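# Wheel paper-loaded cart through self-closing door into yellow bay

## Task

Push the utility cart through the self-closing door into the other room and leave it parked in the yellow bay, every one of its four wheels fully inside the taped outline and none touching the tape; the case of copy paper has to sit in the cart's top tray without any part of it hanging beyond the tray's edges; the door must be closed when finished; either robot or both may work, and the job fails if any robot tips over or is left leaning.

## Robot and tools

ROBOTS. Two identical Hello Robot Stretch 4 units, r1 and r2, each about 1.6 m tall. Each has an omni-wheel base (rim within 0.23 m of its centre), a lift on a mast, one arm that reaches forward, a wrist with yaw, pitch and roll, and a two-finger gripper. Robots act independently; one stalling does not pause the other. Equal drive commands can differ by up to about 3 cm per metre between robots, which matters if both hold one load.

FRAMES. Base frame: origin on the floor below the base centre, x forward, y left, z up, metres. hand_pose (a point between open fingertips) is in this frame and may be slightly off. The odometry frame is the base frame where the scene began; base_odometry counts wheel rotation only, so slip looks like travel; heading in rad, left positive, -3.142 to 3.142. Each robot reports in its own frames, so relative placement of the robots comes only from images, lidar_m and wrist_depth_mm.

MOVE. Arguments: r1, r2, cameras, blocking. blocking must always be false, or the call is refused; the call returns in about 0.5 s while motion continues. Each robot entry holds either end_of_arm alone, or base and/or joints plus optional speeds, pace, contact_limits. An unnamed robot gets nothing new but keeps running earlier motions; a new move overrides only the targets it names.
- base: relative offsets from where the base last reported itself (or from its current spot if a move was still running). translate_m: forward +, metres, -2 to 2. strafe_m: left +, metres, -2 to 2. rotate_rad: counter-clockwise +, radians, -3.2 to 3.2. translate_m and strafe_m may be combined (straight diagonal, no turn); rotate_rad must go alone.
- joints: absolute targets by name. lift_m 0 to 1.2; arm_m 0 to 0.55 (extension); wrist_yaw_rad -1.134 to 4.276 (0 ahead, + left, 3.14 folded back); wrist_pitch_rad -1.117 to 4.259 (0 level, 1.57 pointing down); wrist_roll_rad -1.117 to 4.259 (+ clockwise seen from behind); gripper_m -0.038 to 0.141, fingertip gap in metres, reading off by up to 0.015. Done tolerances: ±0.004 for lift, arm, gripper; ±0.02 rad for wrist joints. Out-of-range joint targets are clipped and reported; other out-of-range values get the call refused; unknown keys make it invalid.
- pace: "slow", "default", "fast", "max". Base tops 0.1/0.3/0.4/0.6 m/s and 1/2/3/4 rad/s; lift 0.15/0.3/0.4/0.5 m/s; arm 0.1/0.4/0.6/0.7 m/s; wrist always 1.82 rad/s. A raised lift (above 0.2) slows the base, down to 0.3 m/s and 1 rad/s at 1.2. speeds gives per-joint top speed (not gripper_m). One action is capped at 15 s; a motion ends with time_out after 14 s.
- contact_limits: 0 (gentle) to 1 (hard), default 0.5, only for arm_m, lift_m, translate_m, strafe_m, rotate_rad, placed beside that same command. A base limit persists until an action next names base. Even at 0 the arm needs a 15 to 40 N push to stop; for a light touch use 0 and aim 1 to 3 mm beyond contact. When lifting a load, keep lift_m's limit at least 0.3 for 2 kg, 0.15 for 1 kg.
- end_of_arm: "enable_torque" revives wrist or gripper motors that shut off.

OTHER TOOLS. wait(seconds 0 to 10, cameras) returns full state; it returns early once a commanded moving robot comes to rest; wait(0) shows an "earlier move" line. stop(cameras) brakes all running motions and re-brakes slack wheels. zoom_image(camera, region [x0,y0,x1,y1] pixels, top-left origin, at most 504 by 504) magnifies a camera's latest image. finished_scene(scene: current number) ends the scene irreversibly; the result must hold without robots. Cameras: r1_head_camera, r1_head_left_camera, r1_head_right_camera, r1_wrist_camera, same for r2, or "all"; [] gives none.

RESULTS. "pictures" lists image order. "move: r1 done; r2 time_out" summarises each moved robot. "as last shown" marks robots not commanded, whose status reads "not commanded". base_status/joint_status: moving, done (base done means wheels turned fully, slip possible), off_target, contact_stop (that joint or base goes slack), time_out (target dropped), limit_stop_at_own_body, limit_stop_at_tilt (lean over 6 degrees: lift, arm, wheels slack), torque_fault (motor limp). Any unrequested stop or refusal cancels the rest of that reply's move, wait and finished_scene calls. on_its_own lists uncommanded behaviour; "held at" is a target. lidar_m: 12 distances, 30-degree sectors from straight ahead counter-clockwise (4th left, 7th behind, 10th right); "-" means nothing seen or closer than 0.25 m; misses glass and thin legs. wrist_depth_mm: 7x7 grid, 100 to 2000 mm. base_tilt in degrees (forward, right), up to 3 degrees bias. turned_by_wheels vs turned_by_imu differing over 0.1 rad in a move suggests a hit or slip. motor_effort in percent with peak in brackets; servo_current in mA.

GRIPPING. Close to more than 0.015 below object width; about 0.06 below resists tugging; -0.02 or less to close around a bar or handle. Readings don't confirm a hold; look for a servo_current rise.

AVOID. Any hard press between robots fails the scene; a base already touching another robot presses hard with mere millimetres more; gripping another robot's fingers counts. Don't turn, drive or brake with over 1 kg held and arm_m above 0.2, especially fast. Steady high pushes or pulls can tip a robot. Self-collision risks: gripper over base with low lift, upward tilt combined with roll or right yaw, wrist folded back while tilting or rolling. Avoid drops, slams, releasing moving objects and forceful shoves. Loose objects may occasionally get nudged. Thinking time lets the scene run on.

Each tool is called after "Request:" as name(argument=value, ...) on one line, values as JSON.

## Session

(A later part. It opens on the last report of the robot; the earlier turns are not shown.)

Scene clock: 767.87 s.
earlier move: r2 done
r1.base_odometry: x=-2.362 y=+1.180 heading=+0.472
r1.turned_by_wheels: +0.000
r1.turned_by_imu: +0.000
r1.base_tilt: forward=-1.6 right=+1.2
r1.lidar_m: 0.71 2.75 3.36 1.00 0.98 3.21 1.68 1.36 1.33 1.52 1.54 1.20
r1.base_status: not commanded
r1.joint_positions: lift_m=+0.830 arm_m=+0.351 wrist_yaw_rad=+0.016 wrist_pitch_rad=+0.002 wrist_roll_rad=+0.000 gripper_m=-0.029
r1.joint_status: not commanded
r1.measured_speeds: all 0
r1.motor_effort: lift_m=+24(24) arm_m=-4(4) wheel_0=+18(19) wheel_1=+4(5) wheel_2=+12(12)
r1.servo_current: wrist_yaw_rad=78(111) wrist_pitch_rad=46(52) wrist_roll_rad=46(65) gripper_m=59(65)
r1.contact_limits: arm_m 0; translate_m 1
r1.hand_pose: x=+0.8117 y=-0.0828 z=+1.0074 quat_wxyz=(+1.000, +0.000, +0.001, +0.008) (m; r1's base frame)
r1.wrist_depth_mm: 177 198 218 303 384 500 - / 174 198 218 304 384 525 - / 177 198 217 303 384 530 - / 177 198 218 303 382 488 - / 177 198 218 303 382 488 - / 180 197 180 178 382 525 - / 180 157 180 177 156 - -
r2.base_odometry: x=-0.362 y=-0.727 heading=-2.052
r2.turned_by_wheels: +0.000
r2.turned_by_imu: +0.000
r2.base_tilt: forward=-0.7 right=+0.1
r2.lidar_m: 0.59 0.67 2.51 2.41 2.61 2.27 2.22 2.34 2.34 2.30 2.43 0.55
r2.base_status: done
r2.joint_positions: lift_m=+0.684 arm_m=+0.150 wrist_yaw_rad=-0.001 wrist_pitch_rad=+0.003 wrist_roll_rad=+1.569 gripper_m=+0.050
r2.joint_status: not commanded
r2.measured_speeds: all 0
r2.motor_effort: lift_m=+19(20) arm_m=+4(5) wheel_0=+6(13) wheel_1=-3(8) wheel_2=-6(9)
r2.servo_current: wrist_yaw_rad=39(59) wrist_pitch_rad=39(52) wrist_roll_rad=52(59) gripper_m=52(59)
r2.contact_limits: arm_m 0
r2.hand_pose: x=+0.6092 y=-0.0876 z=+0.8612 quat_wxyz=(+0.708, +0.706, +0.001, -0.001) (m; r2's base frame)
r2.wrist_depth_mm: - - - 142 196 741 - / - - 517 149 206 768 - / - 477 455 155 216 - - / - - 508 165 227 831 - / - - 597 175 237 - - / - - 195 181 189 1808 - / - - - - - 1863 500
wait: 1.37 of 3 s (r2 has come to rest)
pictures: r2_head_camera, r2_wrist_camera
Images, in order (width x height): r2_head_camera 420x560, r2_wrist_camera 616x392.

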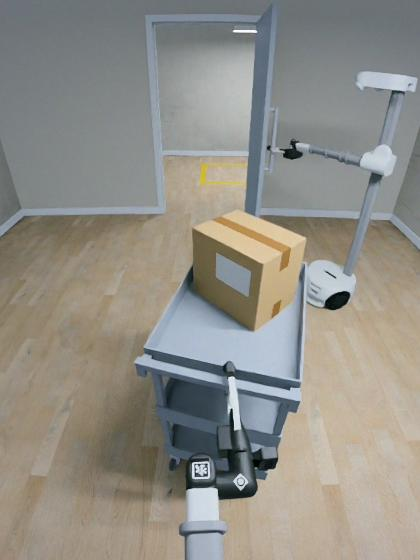

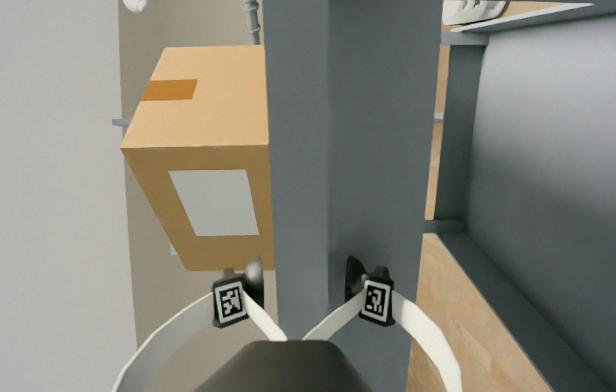

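Request:
move(blocking=false, r2={"joints":{"gripper_m":-0.03}}, cameras=[])

Request:
wait(seconds=2, cameras=[])

Request:
move(blocking=false, r2={"base":{"translate_m":0.15,"strafe_m":-0.08},"pace":"slow"}, cameras=[])

Request:
wait(seconds=4, cameras=["r2_head_camera"])

Scene clock: 774.07 s.
move: r2 moving
r1: as last shown
r1.lidar_m: 0.73 2.75 3.35 1.02 1.00 3.23 1.65 1.38 1.35 1.50 1.55 1.20
r1.servo_current: wrist_yaw_rad=85(98) wrist_pitch_rad=46(46) wrist_roll_rad=52(65) gripper_m=65(65)
r1.contact_limits: arm_m 0; translate_m 1
r1.wrist_depth_mm: 176 197 219 304 387 504 - / 173 199 219 304 384 521 - / 177 198 218 303 382 525 - / 176 198 218 303 379 492 - / 177 198 218 300 379 496 891 / 181 197 179 178 382 525 - / 179 157 180 178 155 - -
r2.base_odometry: x=-0.362 y=-0.727 heading=-2.052
r2.turned_by_wheels: +0.000
r2.turned_by_imu: +0.000
r2.base_tilt: forward=-0.7 right=+0.1
r2.lidar_m: 0.59 0.67 2.53 2.43 2.60 2.27 2.23 2.37 2.34 2.29 2.44 0.55
r2.base_status: not commanded
r2.joint_positions: lift_m=+0.684 arm_m=+0.150 wrist_yaw_rad=-0.001 wrist_pitch_rad=+0.003 wrist_roll_rad=+1.569 gripper_m=+0.030
r2.joint_status: gripper_m moving
r2.measured_speeds: all 0
r2.motor_effort: lift_m=+20(20) arm_m=+4(5) wheel_0=+6(7) wheel_1=-4(4) wheel_2=-6(6)
r2.servo_current: wrist_yaw_rad=46(52) wrist_pitch_rad=46(46) wrist_roll_rad=52(59) gripper_m=156(156)
r2.contact_limits: arm_m 0
r2.hand_pose: x=+0.6092 y=-0.0876 z=+0.8612 quat_wxyz=(+0.708, +0.706, +0.001, -0.001) (m; r2's base frame)
r2.wrist_depth_mm: - - - 142 196 732 - / - - 517 149 206 768 - / - 473 455 155 216 - - / - - 508 167 227 842 - / - - 615 175 240 - - / - - 195 181 189 1863 - / - - - - 266 1499 500
pictures: none
No camera images: "cameras" was empty.

Scene clock: 775.10 s.
earlier move: r2 done
r1.base_odometry: x=-2.362 y=+1.180 heading=+0.472
r1.turned_by_wheels: +0.000
r1.turned_by_imu: +0.000
r1.base_tilt: forward=-1.6 right=+1.2
r1.lidar_m: 0.73 2.75 3.35 1.02 1.00 3.23 1.67 1.36 1.35 1.52 1.56 1.20
r1.base_status: not commanded
r1.joint_positions: lift_m=+0.830 arm_m=+0.351 wrist_yaw_rad=+0.016 wrist_pitch_rad=+0.002 wrist_roll_rad=+0.000 gripper_m=-0.029
r1.joint_status: not commanded
r1.measured_speeds: all 0
r1.on_its_own: wrist_yaw_rad is at rest, and its servo_current (111 mA) is outside its rest range (0 to 104 mA)
r1.motor_effort: lift_m=+24(24) arm_m=-4(4) wheel_0=+18(19) wheel_1=+5(5) wheel_2=+12(12)
r1.servo_current: wrist_yaw_rad=111(117) wrist_pitch_rad=39(46) wrist_roll_rad=59(65) gripper_m=59(65)
r1.contact_limits: arm_m 0; translate_m 1
r1.hand_pose: x=+0.8117 y=-0.0828 z=+1.0074 quat_wxyz=(+1.000, +0.000, +0.001, +0.008) (m; r1's base frame)
r1.wrist_depth_mm: 176 198 218 304 387 500 - / 173 198 219 303 384 525 - / 177 198 218 306 382 521 - / 176 197 218 304 384 492 - / 177 198 218 301 382 492 878 / 181 197 180 178 382 521 - / 179 158 180 177 155 - -
r2.base_odometry: x=-0.362 y=-0.727 heading=-2.052
r2.turned_by_wheels: +0.000
r2.turned_by_imu: +0.000
r2.base_tilt: forward=-0.7 right=+0.1
r2.lidar_m: 0.57 0.67 2.52 2.42 2.61 2.30 2.20 2.38 2.35 2.28 2.44 0.54
r2.base_status: not commanded
r2.joint_positions: lift_m=+0.684 arm_m=+0.150 wrist_yaw_rad=+0.000 wrist_pitch_rad=+0.003 wrist_roll_rad=+1.569 gripper_m=-0.029
r2.joint_status: all done
r2.measured_speeds: all 0
r2.motor_effort: lift_m=+19(20) arm_m=+4(5) wheel_0=+4(7) wheel_1=-4(4) wheel_2=-3(6)
r2.servo_current: wrist_yaw_rad=39(65) wrist_pitch_rad=39(46) wrist_roll_rad=39(59) gripper_m=104(293)
r2.contact_limits: arm_m 0
r2.hand_pose: x=+0.6093 y=-0.0874 z=+0.8612 quat_wxyz=(+0.708, +0.706, +0.001, -0.001) (m; r2's base frame)
r2.wrist_depth_mm: - - - - 182 699 - / - - 508 132 191 - - / - 462 439 140 203 - - / - - 484 148 213 - - / - - 597 156 223 - - / - - 184 169 178 1618 - / - - - - - 1708 500
wait: 1.03 of 2 s (r2 has come to rest)
pictures: none
No camera images: "cameras" was empty.

Scene clock: 775.60 s.
move: r2 moving
r1.base_odometry: x=-2.362 y=+1.180 heading=+0.472
r1.turned_by_wheels: +0.000
r1.turned_by_imu: +0.000
r1.base_tilt: forward=-1.6 right=+1.3
r1.lidar_m: 0.72 2.73 3.37 0.99 0.99 3.22 1.65 1.36 1.37 1.52 1.54 1.19
r1.base_status: not commanded
r1.joint_positions: lift_m=+0.830 arm_m=+0.351 wrist_yaw_rad=+0.016 wrist_pitch_rad=+0.002 wrist_roll_rad=+0.000 gripper_m=-0.029
r1.joint_status: not commanded
r1.measured_speeds: all 0
r1.motor_effort: lift_m=+24(24) arm_m=-4(4) wheel_0=+18(19) wheel_1=+4(5) wheel_2=+12(12)
r1.servo_current: wrist_yaw_rad=111(111) wrist_pitch_rad=39(46) wrist_roll_rad=39(59) gripper_m=52(65)
r1.contact_limits: arm_m 0; translate_m 1
r1.hand_pose: x=+0.8117 y=-0.0828 z=+1.0074 quat_wxyz=(+1.000, +0.000, +0.001, +0.008) (m; r1's base frame)
r1.wrist_depth_mm: 176 197 219 303 387 500 - / 172 198 218 303 384 530 - / 177 198 218 301 384 525 - / 177 198 219 303 379 500 - / 178 197 218 301 382 492 904 / 180 196 179 178 382 521 - / 180 157 179 177 156 - -
r2.base_odometry: x=-0.374 y=-0.735 heading=-2.052
r2.turned_by_wheels: +0.000
r2.turned_by_imu: +0.001
r2.base_tilt: forward=-0.7 right=+0.1
r2.lidar_m: 0.59 0.64 2.55 2.43 2.63 2.30 2.23 2.38 2.33 2.26 2.42 0.54
r2.base_status: translate_m moving; strafe_m moving
r2.joint_positions: lift_m=+0.684 arm_m=+0.150 wrist_yaw_rad=+0.000 wrist_pitch_rad=+0.003 wrist_roll_rad=+1.569 gripper_m=-0.029
r2.joint_status: not commanded
r2.measured_speeds: translate_m=+0.048 strafe_m=-0.027 rotate_rad=+0.001 lift_m=+0.000 arm_m=+0.000 wrist_yaw_rad=+0.000 wrist_pitch_rad=+0.000 wrist_roll_rad=+0.000
r2.motor_effort: lift_m=+19(20) arm_m=+4(4) wheel_0=+5(13) wheel_1=+4(5) wheel_2=-9(13)
r2.servo_current: wrist_yaw_rad=33(59) wrist_pitch_rad=46(46) wrist_roll_rad=46(59) gripper_m=98(111)
r2.contact_limits: arm_m 0
r2.hand_pose: x=+0.6093 y=-0.0874 z=+0.8612 quat_wxyz=(+0.708, +0.706, +0.001, -0.001) (m; r2's base frame)
r2.wrist_depth_mm: - - - 131 183 741 - / - - 504 136 192 759 - / - 452 439 141 204 - - / - - 488 150 214 - - / - - 585 157 225 - - / - - 185 167 179 - - / - - - - - 1576 488
pictures: none
No camera images: "cameras" was empty.

Scene clock: 777.97 s.
earlier move: r2 done
r1.base_odometry: x=-2.362 y=+1.180 heading=+0.472
r1.turned_by_wheels: +0.000
r1.turned_by_imu: +0.000
r1.base_tilt: forward=-1.6 right=+1.2
r1.lidar_m: 0.71 2.79 3.36 0.86 0.83 3.21 1.67 1.37 1.36 1.51 1.55 1.19
r1.base_status: not commanded
r1.joint_positions: lift_m=+0.830 arm_m=+0.351 wrist_yaw_rad=+0.016 wrist_pitch_rad=+0.002 wrist_roll_rad=+0.000 gripper_m=-0.029
r1.joint_status: not commanded
r1.measured_speeds: all 0
r1.on_its_own: wrist_yaw_rad is at rest, and its servo_current (111 mA) is outside its rest range (0 to 104 mA)
r1.motor_effort: lift_m=+24(24) arm_m=-4(4) wheel_0=+18(19) wheel_1=+4(5) wheel_2=+12(12)
r1.servo_current: wrist_yaw_rad=111(117) wrist_pitch_rad=46(52) wrist_roll_rad=46(65) gripper_m=59(65)
r1.contact_limits: arm_m 0; translate_m 1
r1.hand_pose: x=+0.8117 y=-0.0828 z=+1.0074 quat_wxyz=(+1.000, +0.000, +0.001, +0.008) (m; r1's base frame)
r1.wrist_depth_mm: 176 198 219 303 389 504 - / 173 198 219 303 387 530 - / 177 198 219 303 384 525 - / 177 198 218 301 382 492 - / 177 198 218 301 379 496 - / 180 197 179 178 382 521 - / 180 158 180 178 156 - -
r2.base_odometry: x=-0.502 y=-0.823 heading=-2.053
r2.turned_by_wheels: -0.001
r2.turned_by_imu: -0.001
r2.base_tilt: forward=-0.7 right=+0.1
r2.lidar_m: 0.59 3.38 2.60 2.51 2.67 2.43 2.38 2.52 2.28 2.22 2.36 0.52
r2.base_status: done
r2.joint_positions: lift_m=+0.684 arm_m=+0.150 wrist_yaw_rad=-0.001 wrist_pitch_rad=+0.003 wrist_roll_rad=+1.569 gripper_m=-0.029
r2.joint_status: not commanded
r2.measured_speeds: all 0
r2.motor_effort: lift_m=+19(20) arm_m=+4(5) wheel_0=+2(13) wheel_1=+3(8) wheel_2=-9(13)
r2.servo_current: wrist_yaw_rad=52(59) wrist_pitch_rad=46(46) wrist_roll_rad=39(59) gripper_m=98(111)
r2.contact_limits: arm_m 0
r2.hand_pose: x=+0.6091 y=-0.0878 z=+0.8612 quat_wxyz=(+0.708, +0.706, +0.001, -0.001) (m; r2's base frame)
r2.wrist_depth_mm: - - 1537 124 179 - - / - - 480 130 188 - - / - 442 433 139 199 - - / - - 504 148 211 - - / - - 621 155 224 - - / - - 186 166 178 1708 - / - - - - - 1618 488
wait: 2.37 of 4 s (r2 has come to rest)
pictures: r2_head_camera
Images, in order (width x height): r2_head_camera 420x560.

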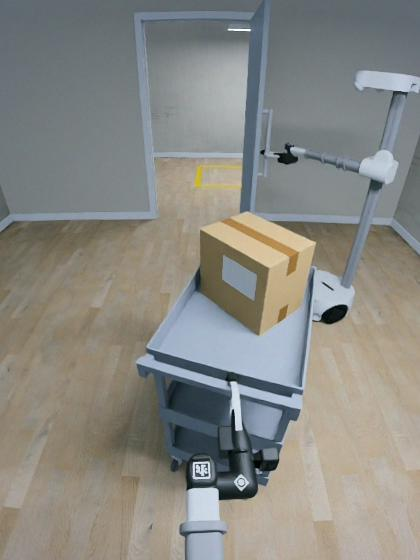

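Request:
move(blocking=false, r2={"base":{"translate_m":-0.6,"strafe_m":0.1},"pace":"slow"}, cameras=[])

Request:
wait(seconds=8, cameras=["r2_head_camera","r2_wrist_camera"])

Scene clock: 833.87 s.
move: r2 moving
r1.base_odometry: x=-2.362 y=+1.180 heading=+0.472
r1.turned_by_wheels: +0.000
r1.turned_by_imu: +0.000
r1.base_tilt: forward=-1.6 right=+1.3
r1.lidar_m: 0.72 2.76 3.36 0.87 0.83 3.20 1.67 1.36 1.35 1.49 1.53 1.16
r1.base_status: not commanded
r1.joint_positions: lift_m=+0.830 arm_m=+0.351 wrist_yaw_rad=+0.016 wrist_pitch_rad=+0.002 wrist_roll_rad=+0.000 gripper_m=-0.029
r1.joint_status: not commanded
r1.measured_speeds: all 0
r1.motor_effort: lift_m=+24(24) arm_m=-4(4) wheel_0=+18(19) wheel_1=+4(5) wheel_2=+12(12)
r1.servo_current: wrist_yaw_rad=98(104) wrist_pitch_rad=39(46) wrist_roll_rad=52(59) gripper_m=59(65)
r1.contact_limits: arm_m 0; translate_m 1
r1.hand_pose: x=+0.8117 y=-0.0828 z=+1.0074 quat_wxyz=(+1.000, +0.000, +0.001, +0.008) (m; r1's base frame)
r1.wrist_depth_mm: 176 198 218 304 389 500 - / 173 198 218 303 384 530 - / 177 198 219 303 382 525 - / 177 198 219 303 384 492 - / 177 198 217 303 384 488 891 / 180 196 180 177 379 521 - / 180 157 179 177 155 - -
r2.base_odometry: x=-0.495 y=-0.813 heading=-2.053
r2.turned_by_wheels: +0.000
r2.turned_by_imu: +0.001
r2.base_tilt: forward=-0.6 right=+0.1
r2.lidar_m: 0.60 0.67 2.59 2.51 2.66 2.42 2.37 2.51 2.25 2.21 2.37 0.53
r2.base_status: translate_m moving; strafe_m moving
r2.joint_positions: lift_m=+0.684 arm_m=+0.150 wrist_yaw_rad=-0.001 wrist_pitch_rad=+0.003 wrist_roll_rad=+1.569 gripper_m=-0.029
r2.joint_status: not commanded
r2.measured_speeds: translate_m=-0.048 strafe_m=+0.008 rotate_rad=+0.001 lift_m=+0.000 arm_m=+0.000 wrist_yaw_rad=+0.000 wrist_pitch_rad=+0.000 wrist_roll_rad=+0.000
r2.motor_effort: lift_m=+19(20) arm_m=+4(5) wheel_0=-11(11) wheel_1=-5(7) wheel_2=+8(10)
r2.servo_current: wrist_yaw_rad=52(52) wrist_pitch_rad=46(46) wrist_roll_rad=39(52) gripper_m=91(98)
r2.contact_limits: arm_m 0
r2.hand_pose: x=+0.6091 y=-0.0878 z=+0.8612 quat_wxyz=(+0.708, +0.706, +0.001, -0.001) (m; r2's base frame)
r2.wrist_depth_mm: - - 1576 125 179 - - / - - 484 130 189 - - / - 442 430 139 202 - - / - - 504 148 214 - - / - - 627 156 225 - - / - - 186 167 178 1756 - / - - - - - 1576 488
pictures: none
No camera images: "cameras" was empty.

Scene clock: 840.73 s.
earlier move: r2 done
r1.base_odometry: x=-2.362 y=+1.180 heading=+0.472
r1.turned_by_wheels: +0.000
r1.turned_by_imu: +0.000
r1.base_tilt: forward=-1.6 right=+1.2
r1.lidar_m: 0.72 2.76 3.36 1.47 1.40 3.21 1.67 1.36 1.34 1.51 1.56 1.17
r1.base_status: not commanded
r1.joint_positions: lift_m=+0.830 arm_m=+0.351 wrist_yaw_rad=+0.016 wrist_pitch_rad=+0.002 wrist_roll_rad=+0.000 gripper_m=-0.029
r1.joint_status: not commanded
r1.measured_speeds: all 0
r1.motor_effort: lift_m=+24(24) arm_m=-4(4) wheel_0=+19(19) wheel_1=+5(5) wheel_2=+12(12)
r1.servo_current: wrist_yaw_rad=98(111) wrist_pitch_rad=33(52) wrist_roll_rad=39(65) gripper_m=52(65)
r1.contact_limits: arm_m 0; translate_m 1
r1.hand_pose: x=+0.8117 y=-0.0828 z=+1.0074 quat_wxyz=(+1.000, +0.000, +0.001, +0.008) (m; r1's base frame)
r1.wrist_depth_mm: 176 198 219 304 387 500 - / 173 198 219 306 387 530 - / 177 198 219 304 382 525 - / 177 198 218 303 384 492 - / 177 198 219 301 382 488 - / 180 197 181 178 382 521 - / 179 157 180 178 155 - -
r2.base_odometry: x=-0.135 y=-0.338 heading=-2.053
r2.turned_by_wheels: -0.001
r2.turned_by_imu: -0.002
r2.base_tilt: forward=-0.7 right=+0.0
r2.lidar_m: 0.56 3.32 2.51 2.44 2.40 1.82 1.77 1.86 2.36 2.27 2.42 0.53
r2.base_status: done
r2.joint_positions: lift_m=+0.684 arm_m=+0.150 wrist_yaw_rad=-0.002 wrist_pitch_rad=+0.003 wrist_roll_rad=+1.569 gripper_m=-0.029
r2.joint_status: not commanded
r2.measured_speeds: all 0
r2.motor_effort: lift_m=+19(20) arm_m=+4(5) wheel_0=-8(14) wheel_1=-4(9) wheel_2=+4(13)
r2.servo_current: wrist_yaw_rad=39(65) wrist_pitch_rad=39(52) wrist_roll_rad=39(65) gripper_m=91(104)
r2.contact_limits: arm_m 0
r2.hand_pose: x=+0.6091 y=-0.0881 z=+0.8612 quat_wxyz=(+0.708, +0.706, +0.000, -0.002) (m; r2's base frame)
r2.wrist_depth_mm: - - 530 124 179 - - / - - 473 128 187 - - / - 439 433 137 198 - - / - - 512 147 215 - - / - - 647 156 226 - - / - - 185 168 178 1708 - / - - - - 258 1576 484
wait: 6.87 of 8 s (r2 has come to rest)
pictures: r2_head_camera, r2_wrist_camera
Images, in order (width x height): r2_head_camera 420x560, r2_wrist_camera 616x392.

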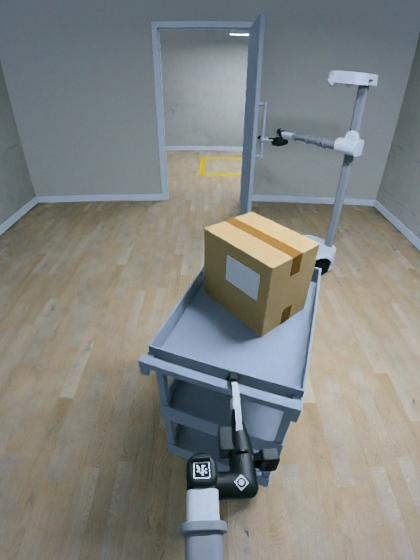

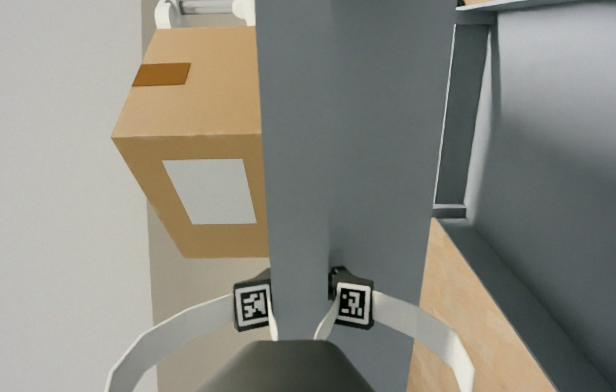

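Request:
move(blocking=false, r2={"base":{"translate_m":-1.25},"pace":"slow"}, cameras=[])

Request:
wait(seconds=10, cameras=[])

Request:
wait(seconds=5, cameras=["r2_head_camera","r2_head_left_camera"])

Scene clock: 862.67 s.
move: r2 moving
r1: as last shown
r1.lidar_m: 0.71 2.76 3.37 1.47 1.42 3.25 1.66 1.36 1.33 1.52 1.56 1.18
r1.motor_effort: lift_m=+24(24) arm_m=-4(4) wheel_0=+19(19) wheel_1=+4(5) wheel_2=+12(12)
r1.servo_current: wrist_yaw_rad=104(111) wrist_pitch_rad=46(46) wrist_roll_rad=39(59) gripper_m=52(65)
r1.contact_limits: arm_m 0; translate_m 1
r1.wrist_depth_mm: 176 198 219 303 387 496 - / 173 198 219 303 384 525 - / 177 198 218 304 382 521 - / 176 198 218 301 384 496 - / 177 198 218 301 382 492 878 / 180 197 179 178 379 525 - / 179 157 180 177 155 - -
r2.base_odometry: x=-0.130 y=-0.327 heading=-2.054
r2.turned_by_wheels: -0.001
r2.turned_by_imu: +0.000
r2.base_tilt: forward=-0.7 right=+0.1
r2.lidar_m: 0.59 3.31 2.51 2.42 2.39 1.83 1.76 1.86 2.32 2.27 2.39 0.52
r2.base_status: translate_m moving
r2.joint_positions: lift_m=+0.684 arm_m=+0.150 wrist_yaw_rad=-0.002 wrist_pitch_rad=+0.003 wrist_roll_rad=+1.569 gripper_m=-0.029
r2.joint_status: not commanded
r2.measured_speeds: translate_m=-0.049 strafe_m=+0.000 rotate_rad=+0.001 lift_m=+0.000 arm_m=+0.000 wrist_yaw_rad=+0.000 wrist_pitch_rad=+0.000 wrist_roll_rad=+0.000
r2.motor_effort: lift_m=+19(19) arm_m=+4(5) wheel_0=-5(13) wheel_1=-8(8) wheel_2=+9(9)
r2.servo_current: wrist_yaw_rad=46(52) wrist_pitch_rad=46(46) wrist_roll_rad=39(52) gripper_m=91(98)
r2.contact_limits: arm_m 0
r2.hand_pose: x=+0.6091 y=-0.0881 z=+0.8612 quat_wxyz=(+0.708, +0.706, +0.000, -0.002) (m; r2's base frame)
r2.wrist_depth_mm: - - 549 123 178 - - / - 500 469 127 187 - - / - 439 430 137 199 - - / - - 517 147 214 - - / - - 647 156 227 - - / - - 186 168 178 1708 - / - - - - 259 1618 484
pictures: none
No camera images: "cameras" was empty.

Scene clock: 872.67 s.
earlier move: r2 moving
r1.base_odometry: x=-2.362 y=+1.180 heading=+0.472
r1.turned_by_wheels: +0.000
r1.turned_by_imu: -0.001
r1.base_tilt: forward=-1.6 right=+1.3
r1.lidar_m: 0.71 2.75 3.36 3.73 2.31 3.22 1.64 1.36 1.35 1.51 1.56 1.19
r1.base_status: not commanded
r1.joint_positions: lift_m=+0.830 arm_m=+0.351 wrist_yaw_rad=+0.016 wrist_pitch_rad=+0.002 wrist_roll_rad=+0.000 gripper_m=-0.029
r1.joint_status: not commanded
r1.measured_speeds: all 0
r1.motor_effort: lift_m=+24(24) arm_m=-4(4) wheel_0=+19(19) wheel_1=+5(5) wheel_2=+12(12)
r1.servo_current: wrist_yaw_rad=91(117) wrist_pitch_rad=26(52) wrist_roll_rad=52(72) gripper_m=59(65)
r1.contact_limits: arm_m 0; translate_m 1
r1.hand_pose: x=+0.8117 y=-0.0828 z=+1.0074 quat_wxyz=(+1.000, +0.000, +0.001, +0.008) (m; r1's base frame)
r1.wrist_depth_mm: 177 199 217 304 387 504 - / 172 198 218 304 384 521 - / 177 198 218 303 384 525 - / 176 198 218 304 382 492 - / 177 198 219 301 379 488 - / 181 197 180 177 382 521 - / 179 157 179 177 155 - -
r2.base_odometry: x=+0.329 y=+0.548 heading=-2.053
r2.turned_by_wheels: +0.001
r2.turned_by_imu: +0.004
r2.base_tilt: forward=-0.6 right=+0.1
r2.lidar_m: 0.59 3.42 2.59 2.51 1.05 0.79 0.76 0.83 1.15 2.21 2.35 0.49
r2.base_status: translate_m moving
r2.joint_positions: lift_m=+0.684 arm_m=+0.150 wrist_yaw_rad=+0.001 wrist_pitch_rad=+0.003 wrist_roll_rad=+1.569 gripper_m=-0.029
r2.joint_status: not commanded
r2.measured_speeds: translate_m=-0.101 strafe_m=-0.001 rotate_rad=-0.004 lift_m=+0.000 arm_m=+0.000 wrist_yaw_rad=+0.000 wrist_pitch_rad=+0.000 wrist_roll_rad=+0.000
r2.motor_effort: lift_m=+20(20) arm_m=+4(5) wheel_0=+0(13) wheel_1=-6(9) wheel_2=+9(12)
r2.servo_current: wrist_yaw_rad=52(65) wrist_pitch_rad=39(52) wrist_roll_rad=52(59) gripper_m=98(104)
r2.contact_limits: arm_m 0
r2.hand_pose: x=+0.6093 y=-0.0872 z=+0.8612 quat_wxyz=(+0.708, +0.706, +0.001, -0.001) (m; r2's base frame)
r2.wrist_depth_mm: - 484 466 104 160 - - / - 427 418 115 173 - - / - 459 449 120 186 - - / - - 580 133 204 - - / - - - 146 224 1863 - / - - 185 167 179 1576 508 / - - - - - 1708 462
wait: 10.00 s; no rest
pictures: none
No camera images: "cameras" was empty.

Scene clock: 875.93 s.
earlier move: r2 done
r1.base_odometry: x=-2.362 y=+1.180 heading=+0.472
r1.turned_by_wheels: +0.000
r1.turned_by_imu: +0.000
r1.base_tilt: forward=-1.6 right=+1.3
r1.lidar_m: 0.73 2.75 3.35 3.73 2.54 3.24 1.65 1.36 1.36 1.52 1.54 1.18
r1.base_status: not commanded
r1.joint_positions: lift_m=+0.830 arm_m=+0.351 wrist_yaw_rad=+0.016 wrist_pitch_rad=+0.002 wrist_roll_rad=+0.000 gripper_m=-0.029
r1.joint_status: not commanded
r1.measured_speeds: all 0
r1.motor_effort: lift_m=+24(24) arm_m=-3(4) wheel_0=+18(19) wheel_1=+4(5) wheel_2=+12(12)
r1.servo_current: wrist_yaw_rad=104(117) wrist_pitch_rad=46(52) wrist_roll_rad=39(72) gripper_m=52(65)
r1.contact_limits: arm_m 0; translate_m 1
r1.hand_pose: x=+0.8117 y=-0.0828 z=+1.0074 quat_wxyz=(+1.000, +0.000, +0.001, +0.008) (m; r1's base frame)
r1.wrist_depth_mm: 177 198 220 306 389 500 - / 173 198 219 304 387 530 - / 177 198 218 303 382 525 - / 176 198 218 301 379 492 - / 177 197 218 301 382 492 - / 180 196 179 178 377 525 - / 179 157 179 178 155 - -
r2.base_odometry: x=+0.444 y=+0.769 heading=-2.053
r2.turned_by_wheels: +0.000
r2.turned_by_imu: +0.001
r2.base_tilt: forward=-0.7 right=+0.1
r2.lidar_m: 0.59 3.43 2.61 1.70 0.75 0.55 0.50 0.56 0.79 2.20 2.32 0.50
r2.base_status: done
r2.joint_positions: lift_m=+0.684 arm_m=+0.150 wrist_yaw_rad=+0.001 wrist_pitch_rad=+0.003 wrist_roll_rad=+1.569 gripper_m=-0.029
r2.joint_status: not commanded
r2.measured_speeds: all 0
r2.motor_effort: lift_m=+20(20) arm_m=+4(5) wheel_0=-2(13) wheel_1=-4(9) wheel_2=+6(12)
r2.servo_current: wrist_yaw_rad=46(65) wrist_pitch_rad=46(52) wrist_roll_rad=39(65) gripper_m=91(104)
r2.contact_limits: arm_m 0
r2.hand_pose: x=+0.6093 y=-0.0872 z=+0.8612 quat_wxyz=(+0.708, +0.706, +0.001, -0.001) (m; r2's base frame)
r2.wrist_depth_mm: - 466 455 103 157 - - / - 418 410 110 170 - - / - 473 452 118 185 - - / - - 591 131 202 - - / - - - 144 223 1863 - / - - 185 165 178 1618 508 / - - - - - - 473
wait: 3.27 of 5 s (r2 has come to rest)
pictures: r2_head_camera, r2_head_left_camera
Images, in order (width x height): r2_head_camera 420x560, r2_head_left_camera 420x672.

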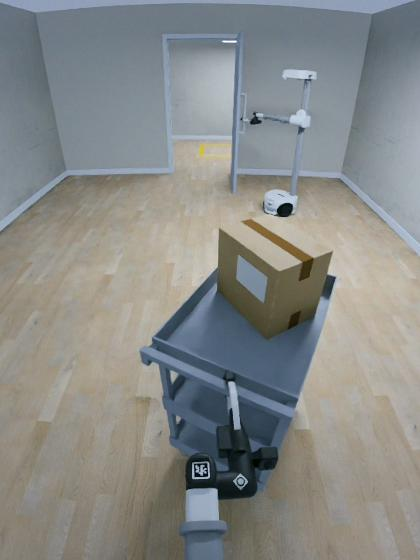

